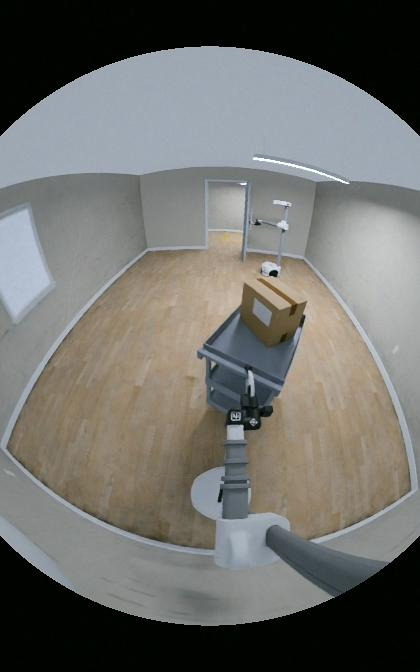

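Request:
move(blocking=false, r2={"base":{"strafe_m":0.15},"pace":"slow"}, cameras=[])

Request:
wait(seconds=3, cameras=[])

Request:
move(blocking=false, r2={"base":{"rotate_rad":-0.28},"pace":"slow"}, cameras=[])

Request:
wait(seconds=2, cameras=[])

Request:
move(blocking=false, r2={"base":{"strafe_m":0.25},"pace":"slow"}, cameras=[])

Request:
wait(seconds=4, cameras=["r2_head_camera","r2_head_left_camera"])

Scene clock: 901.90 s.
move: r2 moving
r1: as last shown
r1.base_tilt: forward=-1.5 right=+1.3
r1.lidar_m: 0.71 2.77 3.36 3.76 2.54 3.22 1.67 1.35 1.34 1.51 1.54 1.19
r1.motor_effort: lift_m=+24(24) arm_m=-4(4) wheel_0=+18(18) wheel_1=+4(5) wheel_2=+12(12)
r1.servo_current: wrist_yaw_rad=104(104) wrist_pitch_rad=39(52) wrist_roll_rad=65(65) gripper_m=52(59)
r1.contact_limits: arm_m 0; translate_m 1
r1.wrist_depth_mm: 176 198 219 304 384 500 - / 173 198 220 304 387 521 - / 176 198 219 303 384 525 - / 176 198 217 303 382 496 - / 177 197 218 301 382 496 - / 180 196 180 178 379 521 - / 179 157 179 177 155 - -
r2.base_odometry: x=+0.457 y=+0.763 heading=-2.054
r2.turned_by_wheels: +0.000
r2.turned_by_imu: +0.000
r2.base_tilt: forward=-0.7 right=+0.1
r2.lidar_m: 0.59 3.41 2.58 1.76 0.72 0.53 0.49 0.56 0.82 2.22 2.35 0.51
r2.base_status: strafe_m moving
r2.joint_positions: lift_m=+0.684 arm_m=+0.150 wrist_yaw_rad=-0.001 wrist_pitch_rad=+0.003 wrist_roll_rad=+1.569 gripper_m=-0.029
r2.joint_status: not commanded
r2.measured_speeds: translate_m=+0.000 strafe_m=+0.056 rotate_rad=-0.001 lift_m=+0.000 arm_m=+0.000 wrist_yaw_rad=-0.022 wrist_pitch_rad=+0.000 wrist_roll_rad=+0.000
r2.motor_effort: lift_m=+19(20) arm_m=+4(4) wheel_0=-6(11) wheel_1=+8(8) wheel_2=+0(5)
r2.servo_current: wrist_yaw_rad=46(59) wrist_pitch_rad=39(46) wrist_roll_rad=46(52) gripper_m=91(98)
r2.contact_limits: arm_m 0
r2.hand_pose: x=+0.6091 y=-0.0878 z=+0.8612 quat_wxyz=(+0.708, +0.706, +0.001, -0.001) (m; r2's base frame)
r2.wrist_depth_mm: - 473 462 104 160 - - / - 424 418 115 172 - - / - 469 449 121 187 - - / - - 580 134 204 - - / - - - 147 226 1863 - / - - 185 168 180 1661 504 / - - - - - 1756 473
pictures: none
No camera images: "cameras" was empty.

Scene clock: 904.07 s.
earlier move: r2 done
r1.base_odometry: x=-2.362 y=+1.180 heading=+0.472
r1.turned_by_wheels: +0.000
r1.turned_by_imu: +0.000
r1.base_tilt: forward=-1.6 right=+1.2
r1.lidar_m: 0.73 2.75 3.36 3.73 2.59 3.20 1.66 1.37 1.36 1.52 1.55 1.17
r1.base_status: not commanded
r1.joint_positions: lift_m=+0.830 arm_m=+0.351 wrist_yaw_rad=+0.016 wrist_pitch_rad=+0.002 wrist_roll_rad=+0.000 gripper_m=-0.029
r1.joint_status: not commanded
r1.measured_speeds: all 0
r1.motor_effort: lift_m=+24(24) arm_m=-4(4) wheel_0=+18(19) wheel_1=+4(5) wheel_2=+12(12)
r1.servo_current: wrist_yaw_rad=78(111) wrist_pitch_rad=39(52) wrist_roll_rad=52(72) gripper_m=65(65)
r1.contact_limits: arm_m 0; translate_m 1
r1.hand_pose: x=+0.8117 y=-0.0828 z=+1.0074 quat_wxyz=(+1.000, +0.000, +0.001, +0.008) (m; r1's base frame)
r1.wrist_depth_mm: 176 197 219 303 389 504 - / 173 197 219 301 384 530 - / 177 198 219 303 384 521 - / 177 198 219 301 384 492 - / 177 198 218 303 382 488 - / 180 197 180 178 382 521 - / 180 157 179 177 155 - -
r2.base_odometry: x=+0.577 y=+0.700 heading=-2.053
r2.turned_by_wheels: +0.000
r2.turned_by_imu: +0.000
r2.base_tilt: forward=-0.7 right=+0.1
r2.lidar_m: 0.60 3.25 2.45 1.73 0.66 0.52 0.52 0.55 0.81 2.34 2.48 0.46
r2.base_status: done
r2.joint_positions: lift_m=+0.684 arm_m=+0.150 wrist_yaw_rad=-0.006 wrist_pitch_rad=+0.003 wrist_roll_rad=+1.569 gripper_m=-0.029
r2.joint_status: not commanded
r2.measured_speeds: all 0
r2.motor_effort: lift_m=+19(20) arm_m=+4(5) wheel_0=-5(16) wheel_1=+4(8) wheel_2=+0(5)
r2.servo_current: wrist_yaw_rad=46(65) wrist_pitch_rad=33(52) wrist_roll_rad=46(65) gripper_m=91(104)
r2.contact_limits: arm_m 0
r2.hand_pose: x=+0.6087 y=-0.0891 z=+0.8612 quat_wxyz=(+0.708, +0.706, -0.001, -0.003) (m; r2's base frame)
r2.wrist_depth_mm: - 366 370 - 131 - - / - 397 404 - 146 - - / - - 549 - 165 - - / - - - 105 189 - - / - - - 123 221 1708 530 / - - 186 151 179 1576 488 / - - - - 399 - 413
wait: 2.17 of 3 s (r2 has come to rest)
pictures: none
No camera images: "cameras" was empty.

Scene clock: 904.57 s.
move: r2 moving
r1: as last shown
r1.lidar_m: 0.74 2.73 3.35 3.74 2.58 3.21 1.65 1.35 1.35 1.52 1.55 1.18
r1.motor_effort: lift_m=+24(24) arm_m=-4(4) wheel_0=+18(19) wheel_1=+5(5) wheel_2=+12(12)
r1.servo_current: wrist_yaw_rad=91(104) wrist_pitch_rad=39(46) wrist_roll_rad=46(65) gripper_m=59(65)
r1.contact_limits: arm_m 0; translate_m 1
r1.wrist_depth_mm: 176 199 219 303 384 500 - / 173 198 218 303 382 525 - / 177 198 220 303 384 525 - / 177 198 218 303 382 496 - / 177 198 218 301 382 492 - / 180 197 180 178 382 525 - / 179 157 180 177 155 - -
r2.base_odometry: x=+0.577 y=+0.700 heading=-2.177
r2.turned_by_wheels: -0.123
r2.turned_by_imu: -0.119
r2.base_tilt: forward=-0.7 right=+0.0
r2.lidar_m: 0.59 3.62 2.55 2.40 0.82 0.54 0.50 0.52 0.69 1.70 2.41 0.49
r2.base_status: rotate_rad moving
r2.joint_positions: lift_m=+0.684 arm_m=+0.150 wrist_yaw_rad=+0.009 wrist_pitch_rad=+0.003 wrist_roll_rad=+1.569 gripper_m=-0.029
r2.joint_status: not commanded
r2.measured_speeds: translate_m=+0.000 strafe_m=-0.001 rotate_rad=-0.487 lift_m=+0.000 arm_m=+0.000 wrist_yaw_rad=+0.005 wrist_pitch_rad=+0.000 wrist_roll_rad=+0.000
r2.motor_effort: lift_m=+19(19) arm_m=+5(5) wheel_0=+15(16) wheel_1=+10(11) wheel_2=+16(16)
r2.servo_current: wrist_yaw_rad=72(72) wrist_pitch_rad=39(46) wrist_roll_rad=39(59) gripper_m=91(91)
r2.contact_limits: arm_m 0
r2.hand_pose: x=+0.6100 y=-0.0848 z=+0.8612 quat_wxyz=(+0.708, +0.706, +0.004, +0.002) (m; r2's base frame)
r2.wrist_depth_mm: - 421 418 - 145 - - / - 399 394 - 159 - - / - - 466 108 175 - - / - - 634 118 195 - - / - - - 135 219 1661 - / - - - 158 178 1618 504 / - - - - - - 466
pictures: none
No camera images: "cameras" was empty.

Scene clock: 905.43 s.
earlier move: r2 done
r1.base_odometry: x=-2.362 y=+1.180 heading=+0.472
r1.turned_by_wheels: +0.000
r1.turned_by_imu: +0.000
r1.base_tilt: forward=-1.6 right=+1.3
r1.lidar_m: 0.72 2.74 3.36 3.75 2.57 3.22 1.66 1.37 1.35 1.52 1.52 1.21
r1.base_status: not commanded
r1.joint_positions: lift_m=+0.830 arm_m=+0.351 wrist_yaw_rad=+0.016 wrist_pitch_rad=+0.002 wrist_roll_rad=+0.000 gripper_m=-0.029
r1.joint_status: not commanded
r1.measured_speeds: all 0
r1.motor_effort: lift_m=+24(24) arm_m=-4(4) wheel_0=+18(19) wheel_1=+4(5) wheel_2=+12(12)
r1.servo_current: wrist_yaw_rad=91(117) wrist_pitch_rad=46(52) wrist_roll_rad=59(65) gripper_m=59(65)
r1.contact_limits: arm_m 0; translate_m 1
r1.hand_pose: x=+0.8117 y=-0.0828 z=+1.0074 quat_wxyz=(+1.000, +0.000, +0.001, +0.008) (m; r1's base frame)
r1.wrist_depth_mm: 176 197 218 303 389 500 - / 173 198 217 304 387 525 - / 177 198 219 303 382 530 - / 176 198 219 301 382 492 - / 177 198 217 303 382 492 891 / 180 197 179 178 379 521 - / 179 157 180 177 155 - -
r2.base_odometry: x=+0.577 y=+0.700 heading=-2.332
r2.turned_by_wheels: -0.155
r2.turned_by_imu: -0.151
r2.base_tilt: forward=-0.7 right=+0.1
r2.lidar_m: 0.56 0.64 2.69 2.38 0.99 0.59 0.50 0.51 0.62 1.15 2.37 0.56
r2.base_status: done
r2.joint_positions: lift_m=+0.684 arm_m=+0.150 wrist_yaw_rad=+0.002 wrist_pitch_rad=+0.003 wrist_roll_rad=+1.569 gripper_m=-0.029
r2.joint_status: not commanded
r2.measured_speeds: all 0
r2.motor_effort: lift_m=+19(19) arm_m=+4(5) wheel_0=+5(20) wheel_1=+5(11) wheel_2=+4(16)
r2.servo_current: wrist_yaw_rad=39(72) wrist_pitch_rad=39(46) wrist_roll_rad=46(65) gripper_m=91(98)
r2.contact_limits: arm_m 0
r2.hand_pose: x=+0.6094 y=-0.0869 z=+0.8612 quat_wxyz=(+0.708, +0.706, +0.002, +0.000) (m; r2's base frame)
r2.wrist_depth_mm: - - - 143 198 1499 508 / - - 591 148 205 759 - / - - 480 152 213 - - / - 492 466 158 220 842 - / - - 544 166 227 - - / - - 187 170 178 - - / - - - - - - 512
wait: 0.87 of 2 s (r2 has come to rest)
pictures: none
No camera images: "cameras" was empty.

Scene clock: 905.93 s.
move: r2 moving
r1: as last shown
r1.lidar_m: 0.73 2.75 3.38 3.76 2.56 3.22 1.67 1.35 1.36 1.50 1.53 1.19
r1.motor_effort: lift_m=+24(24) arm_m=-4(4) wheel_0=+19(19) wheel_1=+5(5) wheel_2=+12(12)
r1.servo_current: wrist_yaw_rad=91(98) wrist_pitch_rad=39(46) wrist_roll_rad=39(65) gripper_m=65(65)
r1.contact_limits: arm_m 0; translate_m 1
r1.wrist_depth_mm: 176 198 219 303 387 504 - / 173 198 219 303 384 525 - / 176 199 218 301 384 521 - / 176 198 217 301 384 492 - / 177 198 217 301 379 492 - / 181 197 180 178 379 525 - / 180 157 180 177 155 - -
r2.base_odometry: x=+0.587 y=+0.690 heading=-2.332
r2.turned_by_wheels: +0.000
r2.turned_by_imu: +0.000
r2.base_tilt: forward=-0.6 right=+0.1
r2.lidar_m: 0.55 0.66 2.68 2.37 0.99 0.61 0.52 0.52 0.64 1.17 2.36 0.54
r2.base_status: strafe_m moving
r2.joint_positions: lift_m=+0.684 arm_m=+0.150 wrist_yaw_rad=+0.000 wrist_pitch_rad=+0.003 wrist_roll_rad=+1.569 gripper_m=-0.029
r2.joint_status: not commanded
r2.measured_speeds: translate_m=+0.000 strafe_m=+0.056 rotate_rad=-0.001 lift_m=+0.000 arm_m=+0.000 wrist_yaw_rad=-0.009 wrist_pitch_rad=+0.000 wrist_roll_rad=+0.000
r2.motor_effort: lift_m=+19(20) arm_m=+4(4) wheel_0=-7(12) wheel_1=+8(10) wheel_2=+1(4)
r2.servo_current: wrist_yaw_rad=39(52) wrist_pitch_rad=39(46) wrist_roll_rad=46(52) gripper_m=98(98)
r2.contact_limits: arm_m 0
r2.hand_pose: x=+0.6093 y=-0.0874 z=+0.8612 quat_wxyz=(+0.708, +0.706, +0.001, -0.001) (m; r2's base frame)
r2.wrist_depth_mm: - - - 145 200 1430 496 / - - 591 150 206 750 - / - - 484 154 214 - - / - 492 462 159 221 831 - / - - 539 167 229 - - / - - 185 172 178 - - / - - - - - 1756 521
pictures: none
No camera images: "cameras" was empty.

Scene clock: 909.07 s.
earlier move: r2 done
r1.base_odometry: x=-2.362 y=+1.180 heading=+0.472
r1.turned_by_wheels: +0.000
r1.turned_by_imu: +0.000
r1.base_tilt: forward=-1.6 right=+1.3
r1.lidar_m: 0.74 2.76 3.38 3.71 2.57 3.19 1.67 1.37 1.36 1.52 1.56 1.19
r1.base_status: not commanded
r1.joint_positions: lift_m=+0.830 arm_m=+0.351 wrist_yaw_rad=+0.016 wrist_pitch_rad=+0.002 wrist_roll_rad=+0.000 gripper_m=-0.029
r1.joint_status: not commanded
r1.measured_speeds: all 0
r1.motor_effort: lift_m=+24(24) arm_m=-4(4) wheel_0=+19(19) wheel_1=+4(5) wheel_2=+12(12)
r1.servo_current: wrist_yaw_rad=85(111) wrist_pitch_rad=46(52) wrist_roll_rad=46(65) gripper_m=52(65)
r1.contact_limits: arm_m 0; translate_m 1
r1.hand_pose: x=+0.8117 y=-0.0828 z=+1.0074 quat_wxyz=(+1.000, +0.000, +0.001, +0.008) (m; r1's base frame)
r1.wrist_depth_mm: 176 198 218 303 387 500 - / 173 198 219 304 384 525 - / 177 198 218 301 384 525 - / 177 198 218 303 382 492 - / 177 198 218 301 382 496 891 / 181 196 180 178 382 530 - / 179 158 180 177 155 - -
r2.base_odometry: x=+0.758 y=+0.528 heading=-2.332
r2.turned_by_wheels: +0.000
r2.turned_by_imu: -0.001
r2.base_tilt: forward=-0.7 right=+0.1
r2.lidar_m: 0.59 4.06 2.41 2.16 1.09 0.65 0.57 0.57 0.69 1.28 2.61 0.50
r2.base_status: done
r2.joint_positions: lift_m=+0.684 arm_m=+0.150 wrist_yaw_rad=-0.004 wrist_pitch_rad=+0.003 wrist_roll_rad=+1.569 gripper_m=-0.029
r2.joint_status: not commanded
r2.measured_speeds: all 0
r2.motor_effort: lift_m=+19(20) arm_m=+4(5) wheel_0=-4(14) wheel_1=+3(10) wheel_2=+0(4)
r2.servo_current: wrist_yaw_rad=46(59) wrist_pitch_rad=46(46) wrist_roll_rad=46(59) gripper_m=85(98)
r2.contact_limits: arm_m 0
r2.hand_pose: x=+0.6089 y=-0.0885 z=+0.8612 quat_wxyz=(+0.708, +0.706, +0.000, -0.002) (m; r2's base frame)
r2.wrist_depth_mm: - 442 433 - 153 - - / - 404 404 106 166 - - / - 512 466 114 186 - - / - - 621 128 200 - - / - - - 142 224 1863 - / - - 185 165 179 1661 512 / - - - - - 1756 462
wait: 3.13 of 4 s (r2 has come to rest)
pictures: r2_head_camera, r2_head_left_camera
Images, in order (width x height): r2_head_camera 420x560, r2_head_left_camera 420x672.

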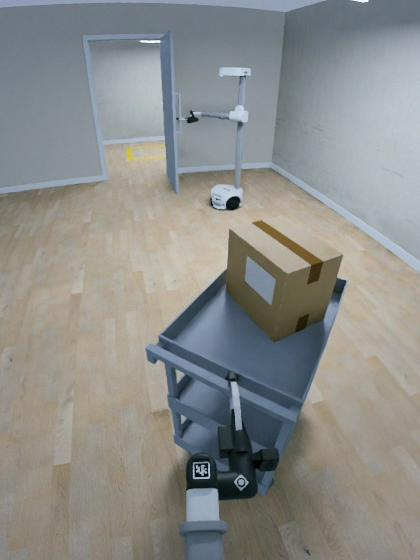

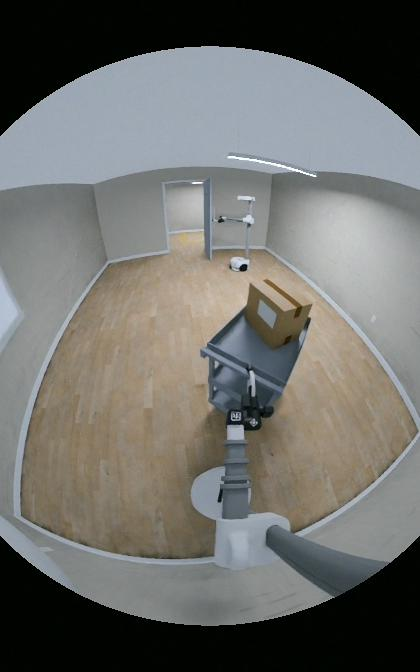

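Request:
move(blocking=false, r2={"base":{"rotate_rad":-0.35},"pace":"slow"}, cameras=[])

Request:
wait(seconds=2, cameras=[])

Request:
move(blocking=false, r2={"base":{"strafe_m":0.45},"pace":"slow"}, cameras=[])

Request:
wait(seconds=6, cameras=["r2_head_camera","r2_head_left_camera"])

Scene clock: 916.83 s.
move: r2 moving
r1: as last shown
r1.lidar_m: 0.72 2.79 3.37 3.73 2.59 3.21 1.65 1.37 1.36 1.53 1.55 1.19
r1.servo_current: wrist_yaw_rad=111(111) wrist_pitch_rad=39(46) wrist_roll_rad=52(59) gripper_m=52(65)
r1.contact_limits: arm_m 0; translate_m 1
r1.wrist_depth_mm: 176 198 219 304 387 504 - / 172 198 219 303 384 530 - / 177 198 218 304 384 521 - / 176 198 219 303 384 496 - / 177 198 218 300 379 492 891 / 180 196 180 179 384 521 - / 179 158 179 178 155 - -
r2.base_odometry: x=+0.758 y=+0.527 heading=-2.456
r2.turned_by_wheels: -0.124
r2.turned_by_imu: -0.119
r2.base_tilt: forward=-0.7 right=+0.1
r2.lidar_m: 0.57 0.65 2.60 2.16 1.37 0.70 0.57 0.55 0.64 1.06 2.60 0.53
r2.base_status: rotate_rad moving
r2.joint_positions: lift_m=+0.684 arm_m=+0.150 wrist_yaw_rad=+0.008 wrist_pitch_rad=+0.003 wrist_roll_rad=+1.569 gripper_m=-0.029
r2.joint_status: not commanded
r2.measured_speeds: translate_m=+0.001 strafe_m=-0.002 rotate_rad=-0.483 lift_m=+0.000 arm_m=+0.000 wrist_yaw_rad=+0.000 wrist_pitch_rad=+0.000 wrist_roll_rad=+0.000
r2.motor_effort: lift_m=+19(20) arm_m=+5(5) wheel_0=+13(18) wheel_1=+10(12) wheel_2=+13(14)
r2.servo_current: wrist_yaw_rad=65(65) wrist_pitch_rad=46(46) wrist_roll_rad=52(52) gripper_m=98(98)
r2.contact_limits: arm_m 0
r2.hand_pose: x=+0.6099 y=-0.0852 z=+0.8612 quat_wxyz=(+0.708, +0.706, +0.004, +0.002) (m; r2's base frame)
r2.wrist_depth_mm: - - 521 115 172 - - / - 477 452 122 181 - - / - 439 427 131 193 - - / - - 530 140 207 - - / - - - 151 224 - - / - - 187 167 179 1708 - / - - - - 262 - 473
pictures: none
No camera images: "cameras" was empty.

Scene clock: 917.80 s.
earlier move: r2 done
r1.base_odometry: x=-2.362 y=+1.180 heading=+0.472
r1.turned_by_wheels: +0.000
r1.turned_by_imu: +0.000
r1.base_tilt: forward=-1.6 right=+1.3
r1.lidar_m: 0.74 2.74 3.36 3.77 2.65 3.21 1.66 1.34 1.34 1.53 1.57 1.17
r1.base_status: not commanded
r1.joint_positions: lift_m=+0.830 arm_m=+0.351 wrist_yaw_rad=+0.016 wrist_pitch_rad=+0.002 wrist_roll_rad=+0.000 gripper_m=-0.029
r1.joint_status: not commanded
r1.measured_speeds: all 0
r1.on_its_own: wrist_yaw_rad is at rest, and its servo_current (111 mA) is outside its rest range (0 to 104 mA)
r1.motor_effort: lift_m=+24(24) arm_m=-4(4) wheel_0=+18(19) wheel_1=+4(5) wheel_2=+12(12)
r1.servo_current: wrist_yaw_rad=111(111) wrist_pitch_rad=46(52) wrist_roll_rad=52(72) gripper_m=52(65)
r1.contact_limits: arm_m 0; translate_m 1
r1.hand_pose: x=+0.8117 y=-0.0828 z=+1.0074 quat_wxyz=(+1.000, +0.000, +0.001, +0.008) (m; r1's base frame)
r1.wrist_depth_mm: 176 198 218 303 387 500 - / 173 198 219 303 384 525 - / 176 198 219 303 382 521 - / 177 198 219 301 379 492 - / 177 197 218 303 379 492 - / 181 197 180 178 384 525 - / 179 157 180 177 155 - -
r2.base_odometry: x=+0.758 y=+0.528 heading=-2.681
r2.turned_by_wheels: -0.225
r2.turned_by_imu: -0.219
r2.base_tilt: forward=-0.7 right=+0.1
r2.lidar_m: 0.53 0.54 3.22 2.28 2.14 0.86 0.59 0.56 0.58 0.77 1.98 0.58
r2.base_status: done
r2.joint_positions: lift_m=+0.684 arm_m=+0.150 wrist_yaw_rad=-0.001 wrist_pitch_rad=+0.003 wrist_roll_rad=+1.569 gripper_m=-0.029
r2.joint_status: not commanded
r2.measured_speeds: all 0
r2.motor_effort: lift_m=+19(20) arm_m=+4(5) wheel_0=+3(18) wheel_1=+5(12) wheel_2=+2(16)
r2.servo_current: wrist_yaw_rad=46(65) wrist_pitch_rad=46(52) wrist_roll_rad=52(52) gripper_m=91(98)
r2.contact_limits: arm_m 0
r2.hand_pose: x=+0.6091 y=-0.0878 z=+0.8612 quat_wxyz=(+0.708, +0.706, +0.001, -0.001) (m; r2's base frame)
r2.wrist_depth_mm: - - - 211 247 254 254 / - - - 183 243 1618 1138 / - - - 180 241 1708 - / - - 544 179 236 831 - / - 480 466 175 235 831 - / - - 186 173 178 - - / - - 544 - 228 - -
wait: 0.97 of 2 s (r2 has come to rest)
pictures: none
No camera images: "cameras" was empty.

Scene clock: 918.30 s.
move: r2 moving
r1.base_odometry: x=-2.362 y=+1.180 heading=+0.472
r1.turned_by_wheels: +0.000
r1.turned_by_imu: +0.000
r1.base_tilt: forward=-1.6 right=+1.3
r1.lidar_m: 0.73 2.76 3.34 3.75 2.63 3.21 1.67 1.36 1.35 1.51 1.55 1.22
r1.base_status: not commanded
r1.joint_positions: lift_m=+0.830 arm_m=+0.351 wrist_yaw_rad=+0.016 wrist_pitch_rad=+0.002 wrist_roll_rad=+0.000 gripper_m=-0.029
r1.joint_status: not commanded
r1.measured_speeds: all 0
r1.motor_effort: lift_m=+24(24) arm_m=-4(4) wheel_0=+18(19) wheel_1=+4(5) wheel_2=+12(12)
r1.servo_current: wrist_yaw_rad=85(104) wrist_pitch_rad=39(46) wrist_roll_rad=39(65) gripper_m=65(65)
r1.contact_limits: arm_m 0; translate_m 1
r1.hand_pose: x=+0.8117 y=-0.0828 z=+1.0074 quat_wxyz=(+1.000, +0.000, +0.001, +0.008) (m; r1's base frame)
r1.wrist_depth_mm: 176 198 219 304 387 504 - / 173 198 217 303 382 530 - / 176 198 218 306 384 525 - / 176 198 218 303 384 496 - / 177 197 218 300 382 492 891 / 181 196 180 178 382 517 - / 179 157 180 177 155 - -
r2.base_odometry: x=+0.764 y=+0.515 heading=-2.682
r2.turned_by_wheels: +0.000
r2.turned_by_imu: +0.000
r2.base_tilt: forward=-0.7 right=+0.1
r2.lidar_m: 0.53 0.52 3.22 2.23 2.13 0.91 0.62 0.57 0.59 0.80 2.00 0.57
r2.base_status: strafe_m moving
r2.joint_positions: lift_m=+0.684 arm_m=+0.150 wrist_yaw_rad=-0.001 wrist_pitch_rad=+0.003 wrist_roll_rad=+1.569 gripper_m=-0.029
r2.joint_status: not commanded
r2.measured_speeds: translate_m=+0.000 strafe_m=+0.056 rotate_rad=+0.003 lift_m=+0.000 arm_m=+0.000 wrist_yaw_rad=+0.000 wrist_pitch_rad=+0.000 wrist_roll_rad=+0.000
r2.motor_effort: lift_m=+19(19) arm_m=+4(5) wheel_0=-10(11) wheel_1=+8(10) wheel_2=+0(1)
r2.servo_current: wrist_yaw_rad=39(52) wrist_pitch_rad=39(46) wrist_roll_rad=46(59) gripper_m=85(98)
r2.contact_limits: arm_m 0
r2.hand_pose: x=+0.6091 y=-0.0878 z=+0.8612 quat_wxyz=(+0.708, +0.706, +0.001, -0.001) (m; r2's base frame)
r2.wrist_depth_mm: - - - 213 246 252 254 / - - - 182 244 1576 1118 / - - - 180 239 1576 - / - - 539 177 237 842 - / - 484 469 175 235 831 - / - - 186 172 178 - - / - - 564 - 229 - -
pictures: none
No camera images: "cameras" was empty.

Scene clock: 923.43 s.
earlier move: r2 done
r1.base_odometry: x=-2.362 y=+1.180 heading=+0.472
r1.turned_by_wheels: +0.000
r1.turned_by_imu: +0.000
r1.base_tilt: forward=-1.6 right=+1.2
r1.lidar_m: 0.71 2.79 3.37 3.74 2.60 3.21 1.64 1.35 1.34 1.52 1.55 1.19
r1.base_status: not commanded
r1.joint_positions: lift_m=+0.830 arm_m=+0.351 wrist_yaw_rad=+0.016 wrist_pitch_rad=+0.002 wrist_roll_rad=+0.000 gripper_m=-0.029
r1.joint_status: not commanded
r1.measured_speeds: all 0
r1.motor_effort: lift_m=+24(24) arm_m=-4(4) wheel_0=+18(19) wheel_1=+4(5) wheel_2=+12(12)
r1.servo_current: wrist_yaw_rad=104(117) wrist_pitch_rad=39(52) wrist_roll_rad=59(72) gripper_m=59(65)
r1.contact_limits: arm_m 0; translate_m 1
r1.hand_pose: x=+0.8117 y=-0.0828 z=+1.0074 quat_wxyz=(+1.000, +0.000, +0.001, +0.008) (m; r1's base frame)
r1.wrist_depth_mm: 177 199 219 304 387 500 - / 173 198 218 303 384 525 - / 177 198 220 303 382 521 - / 177 198 219 303 382 492 - / 177 196 219 303 382 492 891 / 181 197 180 178 379 521 - / 180 158 180 178 155 - -
r2.base_odometry: x=+0.958 y=+0.125 heading=-2.681
r2.turned_by_wheels: +0.000
r2.turned_by_imu: -0.001
r2.base_tilt: forward=-0.7 right=+0.1
r2.lidar_m: 0.59 4.14 2.66 1.85 1.76 1.21 0.87 0.80 0.83 1.12 2.76 0.48
r2.base_status: done
r2.joint_positions: lift_m=+0.684 arm_m=+0.150 wrist_yaw_rad=-0.005 wrist_pitch_rad=+0.003 wrist_roll_rad=+1.569 gripper_m=-0.029
r2.joint_status: not commanded
r2.measured_speeds: all 0
r2.motor_effort: lift_m=+19(20) arm_m=+4(5) wheel_0=-4(14) wheel_1=+4(10) wheel_2=+0(2)
r2.servo_current: wrist_yaw_rad=46(72) wrist_pitch_rad=39(52) wrist_roll_rad=52(65) gripper_m=91(104)
r2.contact_limits: arm_m 0
r2.hand_pose: x=+0.6088 y=-0.0888 z=+0.8612 quat_wxyz=(+0.708, +0.706, -0.001, -0.003) (m; r2's base frame)
r2.wrist_depth_mm: - 415 418 - 151 - - / - 397 397 103 164 - - / - - 469 111 180 - - / - - 647 128 200 - - / - - - 140 224 1863 - / - - 186 163 179 1618 500 / - - - - - 1661 459
wait: 5.13 of 6 s (r2 has come to rest)
pictures: r2_head_camera, r2_head_left_camera
Images, in order (width x height): r2_head_camera 420x560, r2_head_left_camera 420x672.

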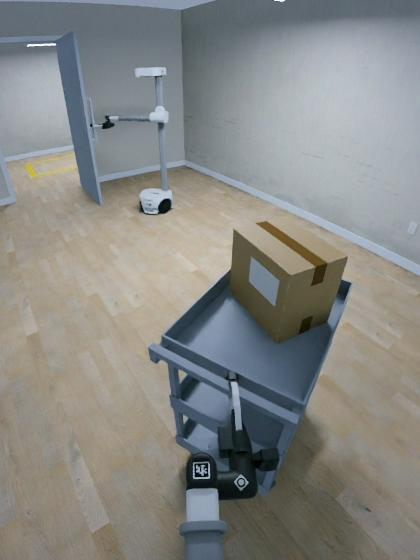

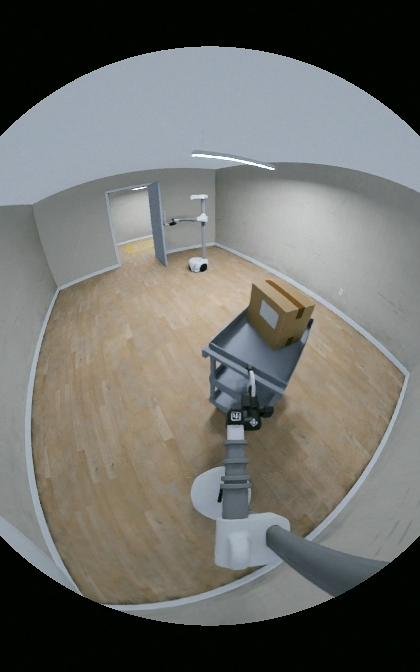

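Request:
move(blocking=false, cameras=["r2_head_camera","r2_wrist_camera","r1_head_camera","r2_head_left_camera"])

Scene clock: 952.67 s.
r1.base_odometry: x=-2.362 y=+1.180 heading=+0.472
r1.turned_by_wheels: +0.000
r1.turned_by_imu: +0.000
r1.base_tilt: forward=-1.6 right=+1.2
r1.lidar_m: 0.72 2.76 3.38 3.77 2.59 3.21 1.65 1.36 1.34 1.52 1.54 1.17
r1.base_status: not commanded
r1.joint_positions: lift_m=+0.830 arm_m=+0.351 wrist_yaw_rad=+0.016 wrist_pitch_rad=+0.002 wrist_roll_rad=+0.000 gripper_m=-0.029
r1.joint_status: not commanded
r1.measured_speeds: all 0
r1.motor_effort: lift_m=+24(24) arm_m=-4(4) wheel_0=+18(19) wheel_1=+4(5) wheel_2=+12(12)
r1.servo_current: wrist_yaw_rad=91(117) wrist_pitch_rad=46(52) wrist_roll_rad=39(72) gripper_m=59(65)
r1.contact_limits: arm_m 0; translate_m 1
r1.hand_pose: x=+0.8117 y=-0.0828 z=+1.0074 quat_wxyz=(+1.000, +0.000, +0.001, +0.008) (m; r1's base frame)
r1.wrist_depth_mm: 176 198 219 304 387 504 - / 173 198 219 303 384 530 - / 177 198 218 301 382 521 - / 176 198 219 301 384 496 - / 178 197 219 301 379 492 891 / 180 197 180 178 382 517 - / 180 157 179 178 155 - -
r2.base_odometry: x=+0.958 y=+0.125 heading=-2.681
r2.turned_by_wheels: +0.000
r2.turned_by_imu: +0.000
r2.base_tilt: forward=-0.7 right=+0.1
r2.lidar_m: 0.57 4.11 2.68 1.86 1.75 1.24 0.85 0.81 0.85 1.12 2.75 0.50
r2.base_status: done
r2.joint_positions: lift_m=+0.684 arm_m=+0.150 wrist_yaw_rad=-0.005 wrist_pitch_rad=+0.003 wrist_roll_rad=+1.569 gripper_m=-0.029
r2.joint_status: not commanded
r2.measured_speeds: all 0
r2.motor_effort: lift_m=+19(20) arm_m=+4(5) wheel_0=-4(14) wheel_1=+4(10) wheel_2=+0(2)
r2.servo_current: wrist_yaw_rad=52(72) wrist_pitch_rad=39(52) wrist_roll_rad=52(65) gripper_m=91(104)
r2.contact_limits: arm_m 0
r2.hand_pose: x=+0.6088 y=-0.0888 z=+0.8612 quat_wxyz=(+0.708, +0.706, -0.001, -0.003) (m; r2's base frame)
r2.wrist_depth_mm: - 421 418 - 151 - - / - 397 397 103 164 - - / - - 477 111 180 - - / - - 640 128 200 - - / - - - 140 223 1863 - / - - 186 163 178 1576 496 / - - - - - 1756 455
pictures: r1_head_camera, r2_head_camera, r2_head_left_camera, r2_wrist_camera
Images, in order (width x height): r1_head_camera 420x560, r2_head_camera 420x560, r2_head_left_camera 420x672, r2_wrist_camera 616x392.

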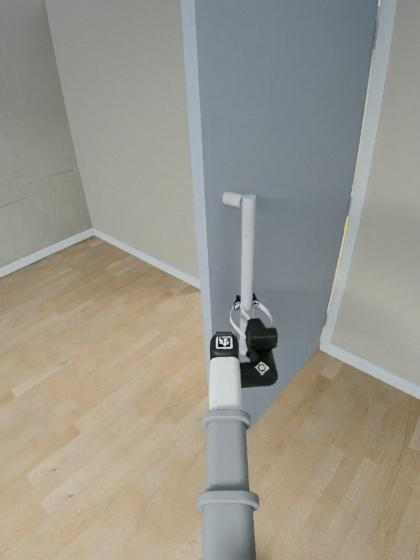

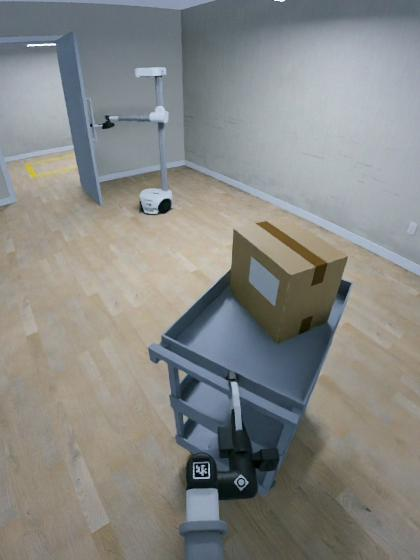

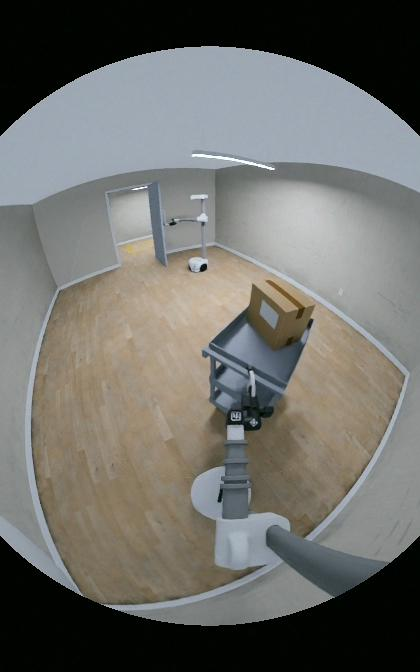

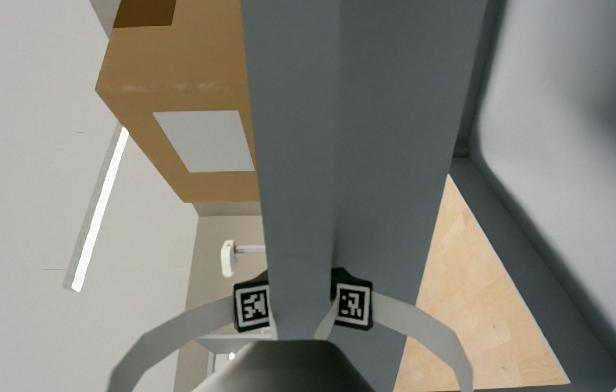

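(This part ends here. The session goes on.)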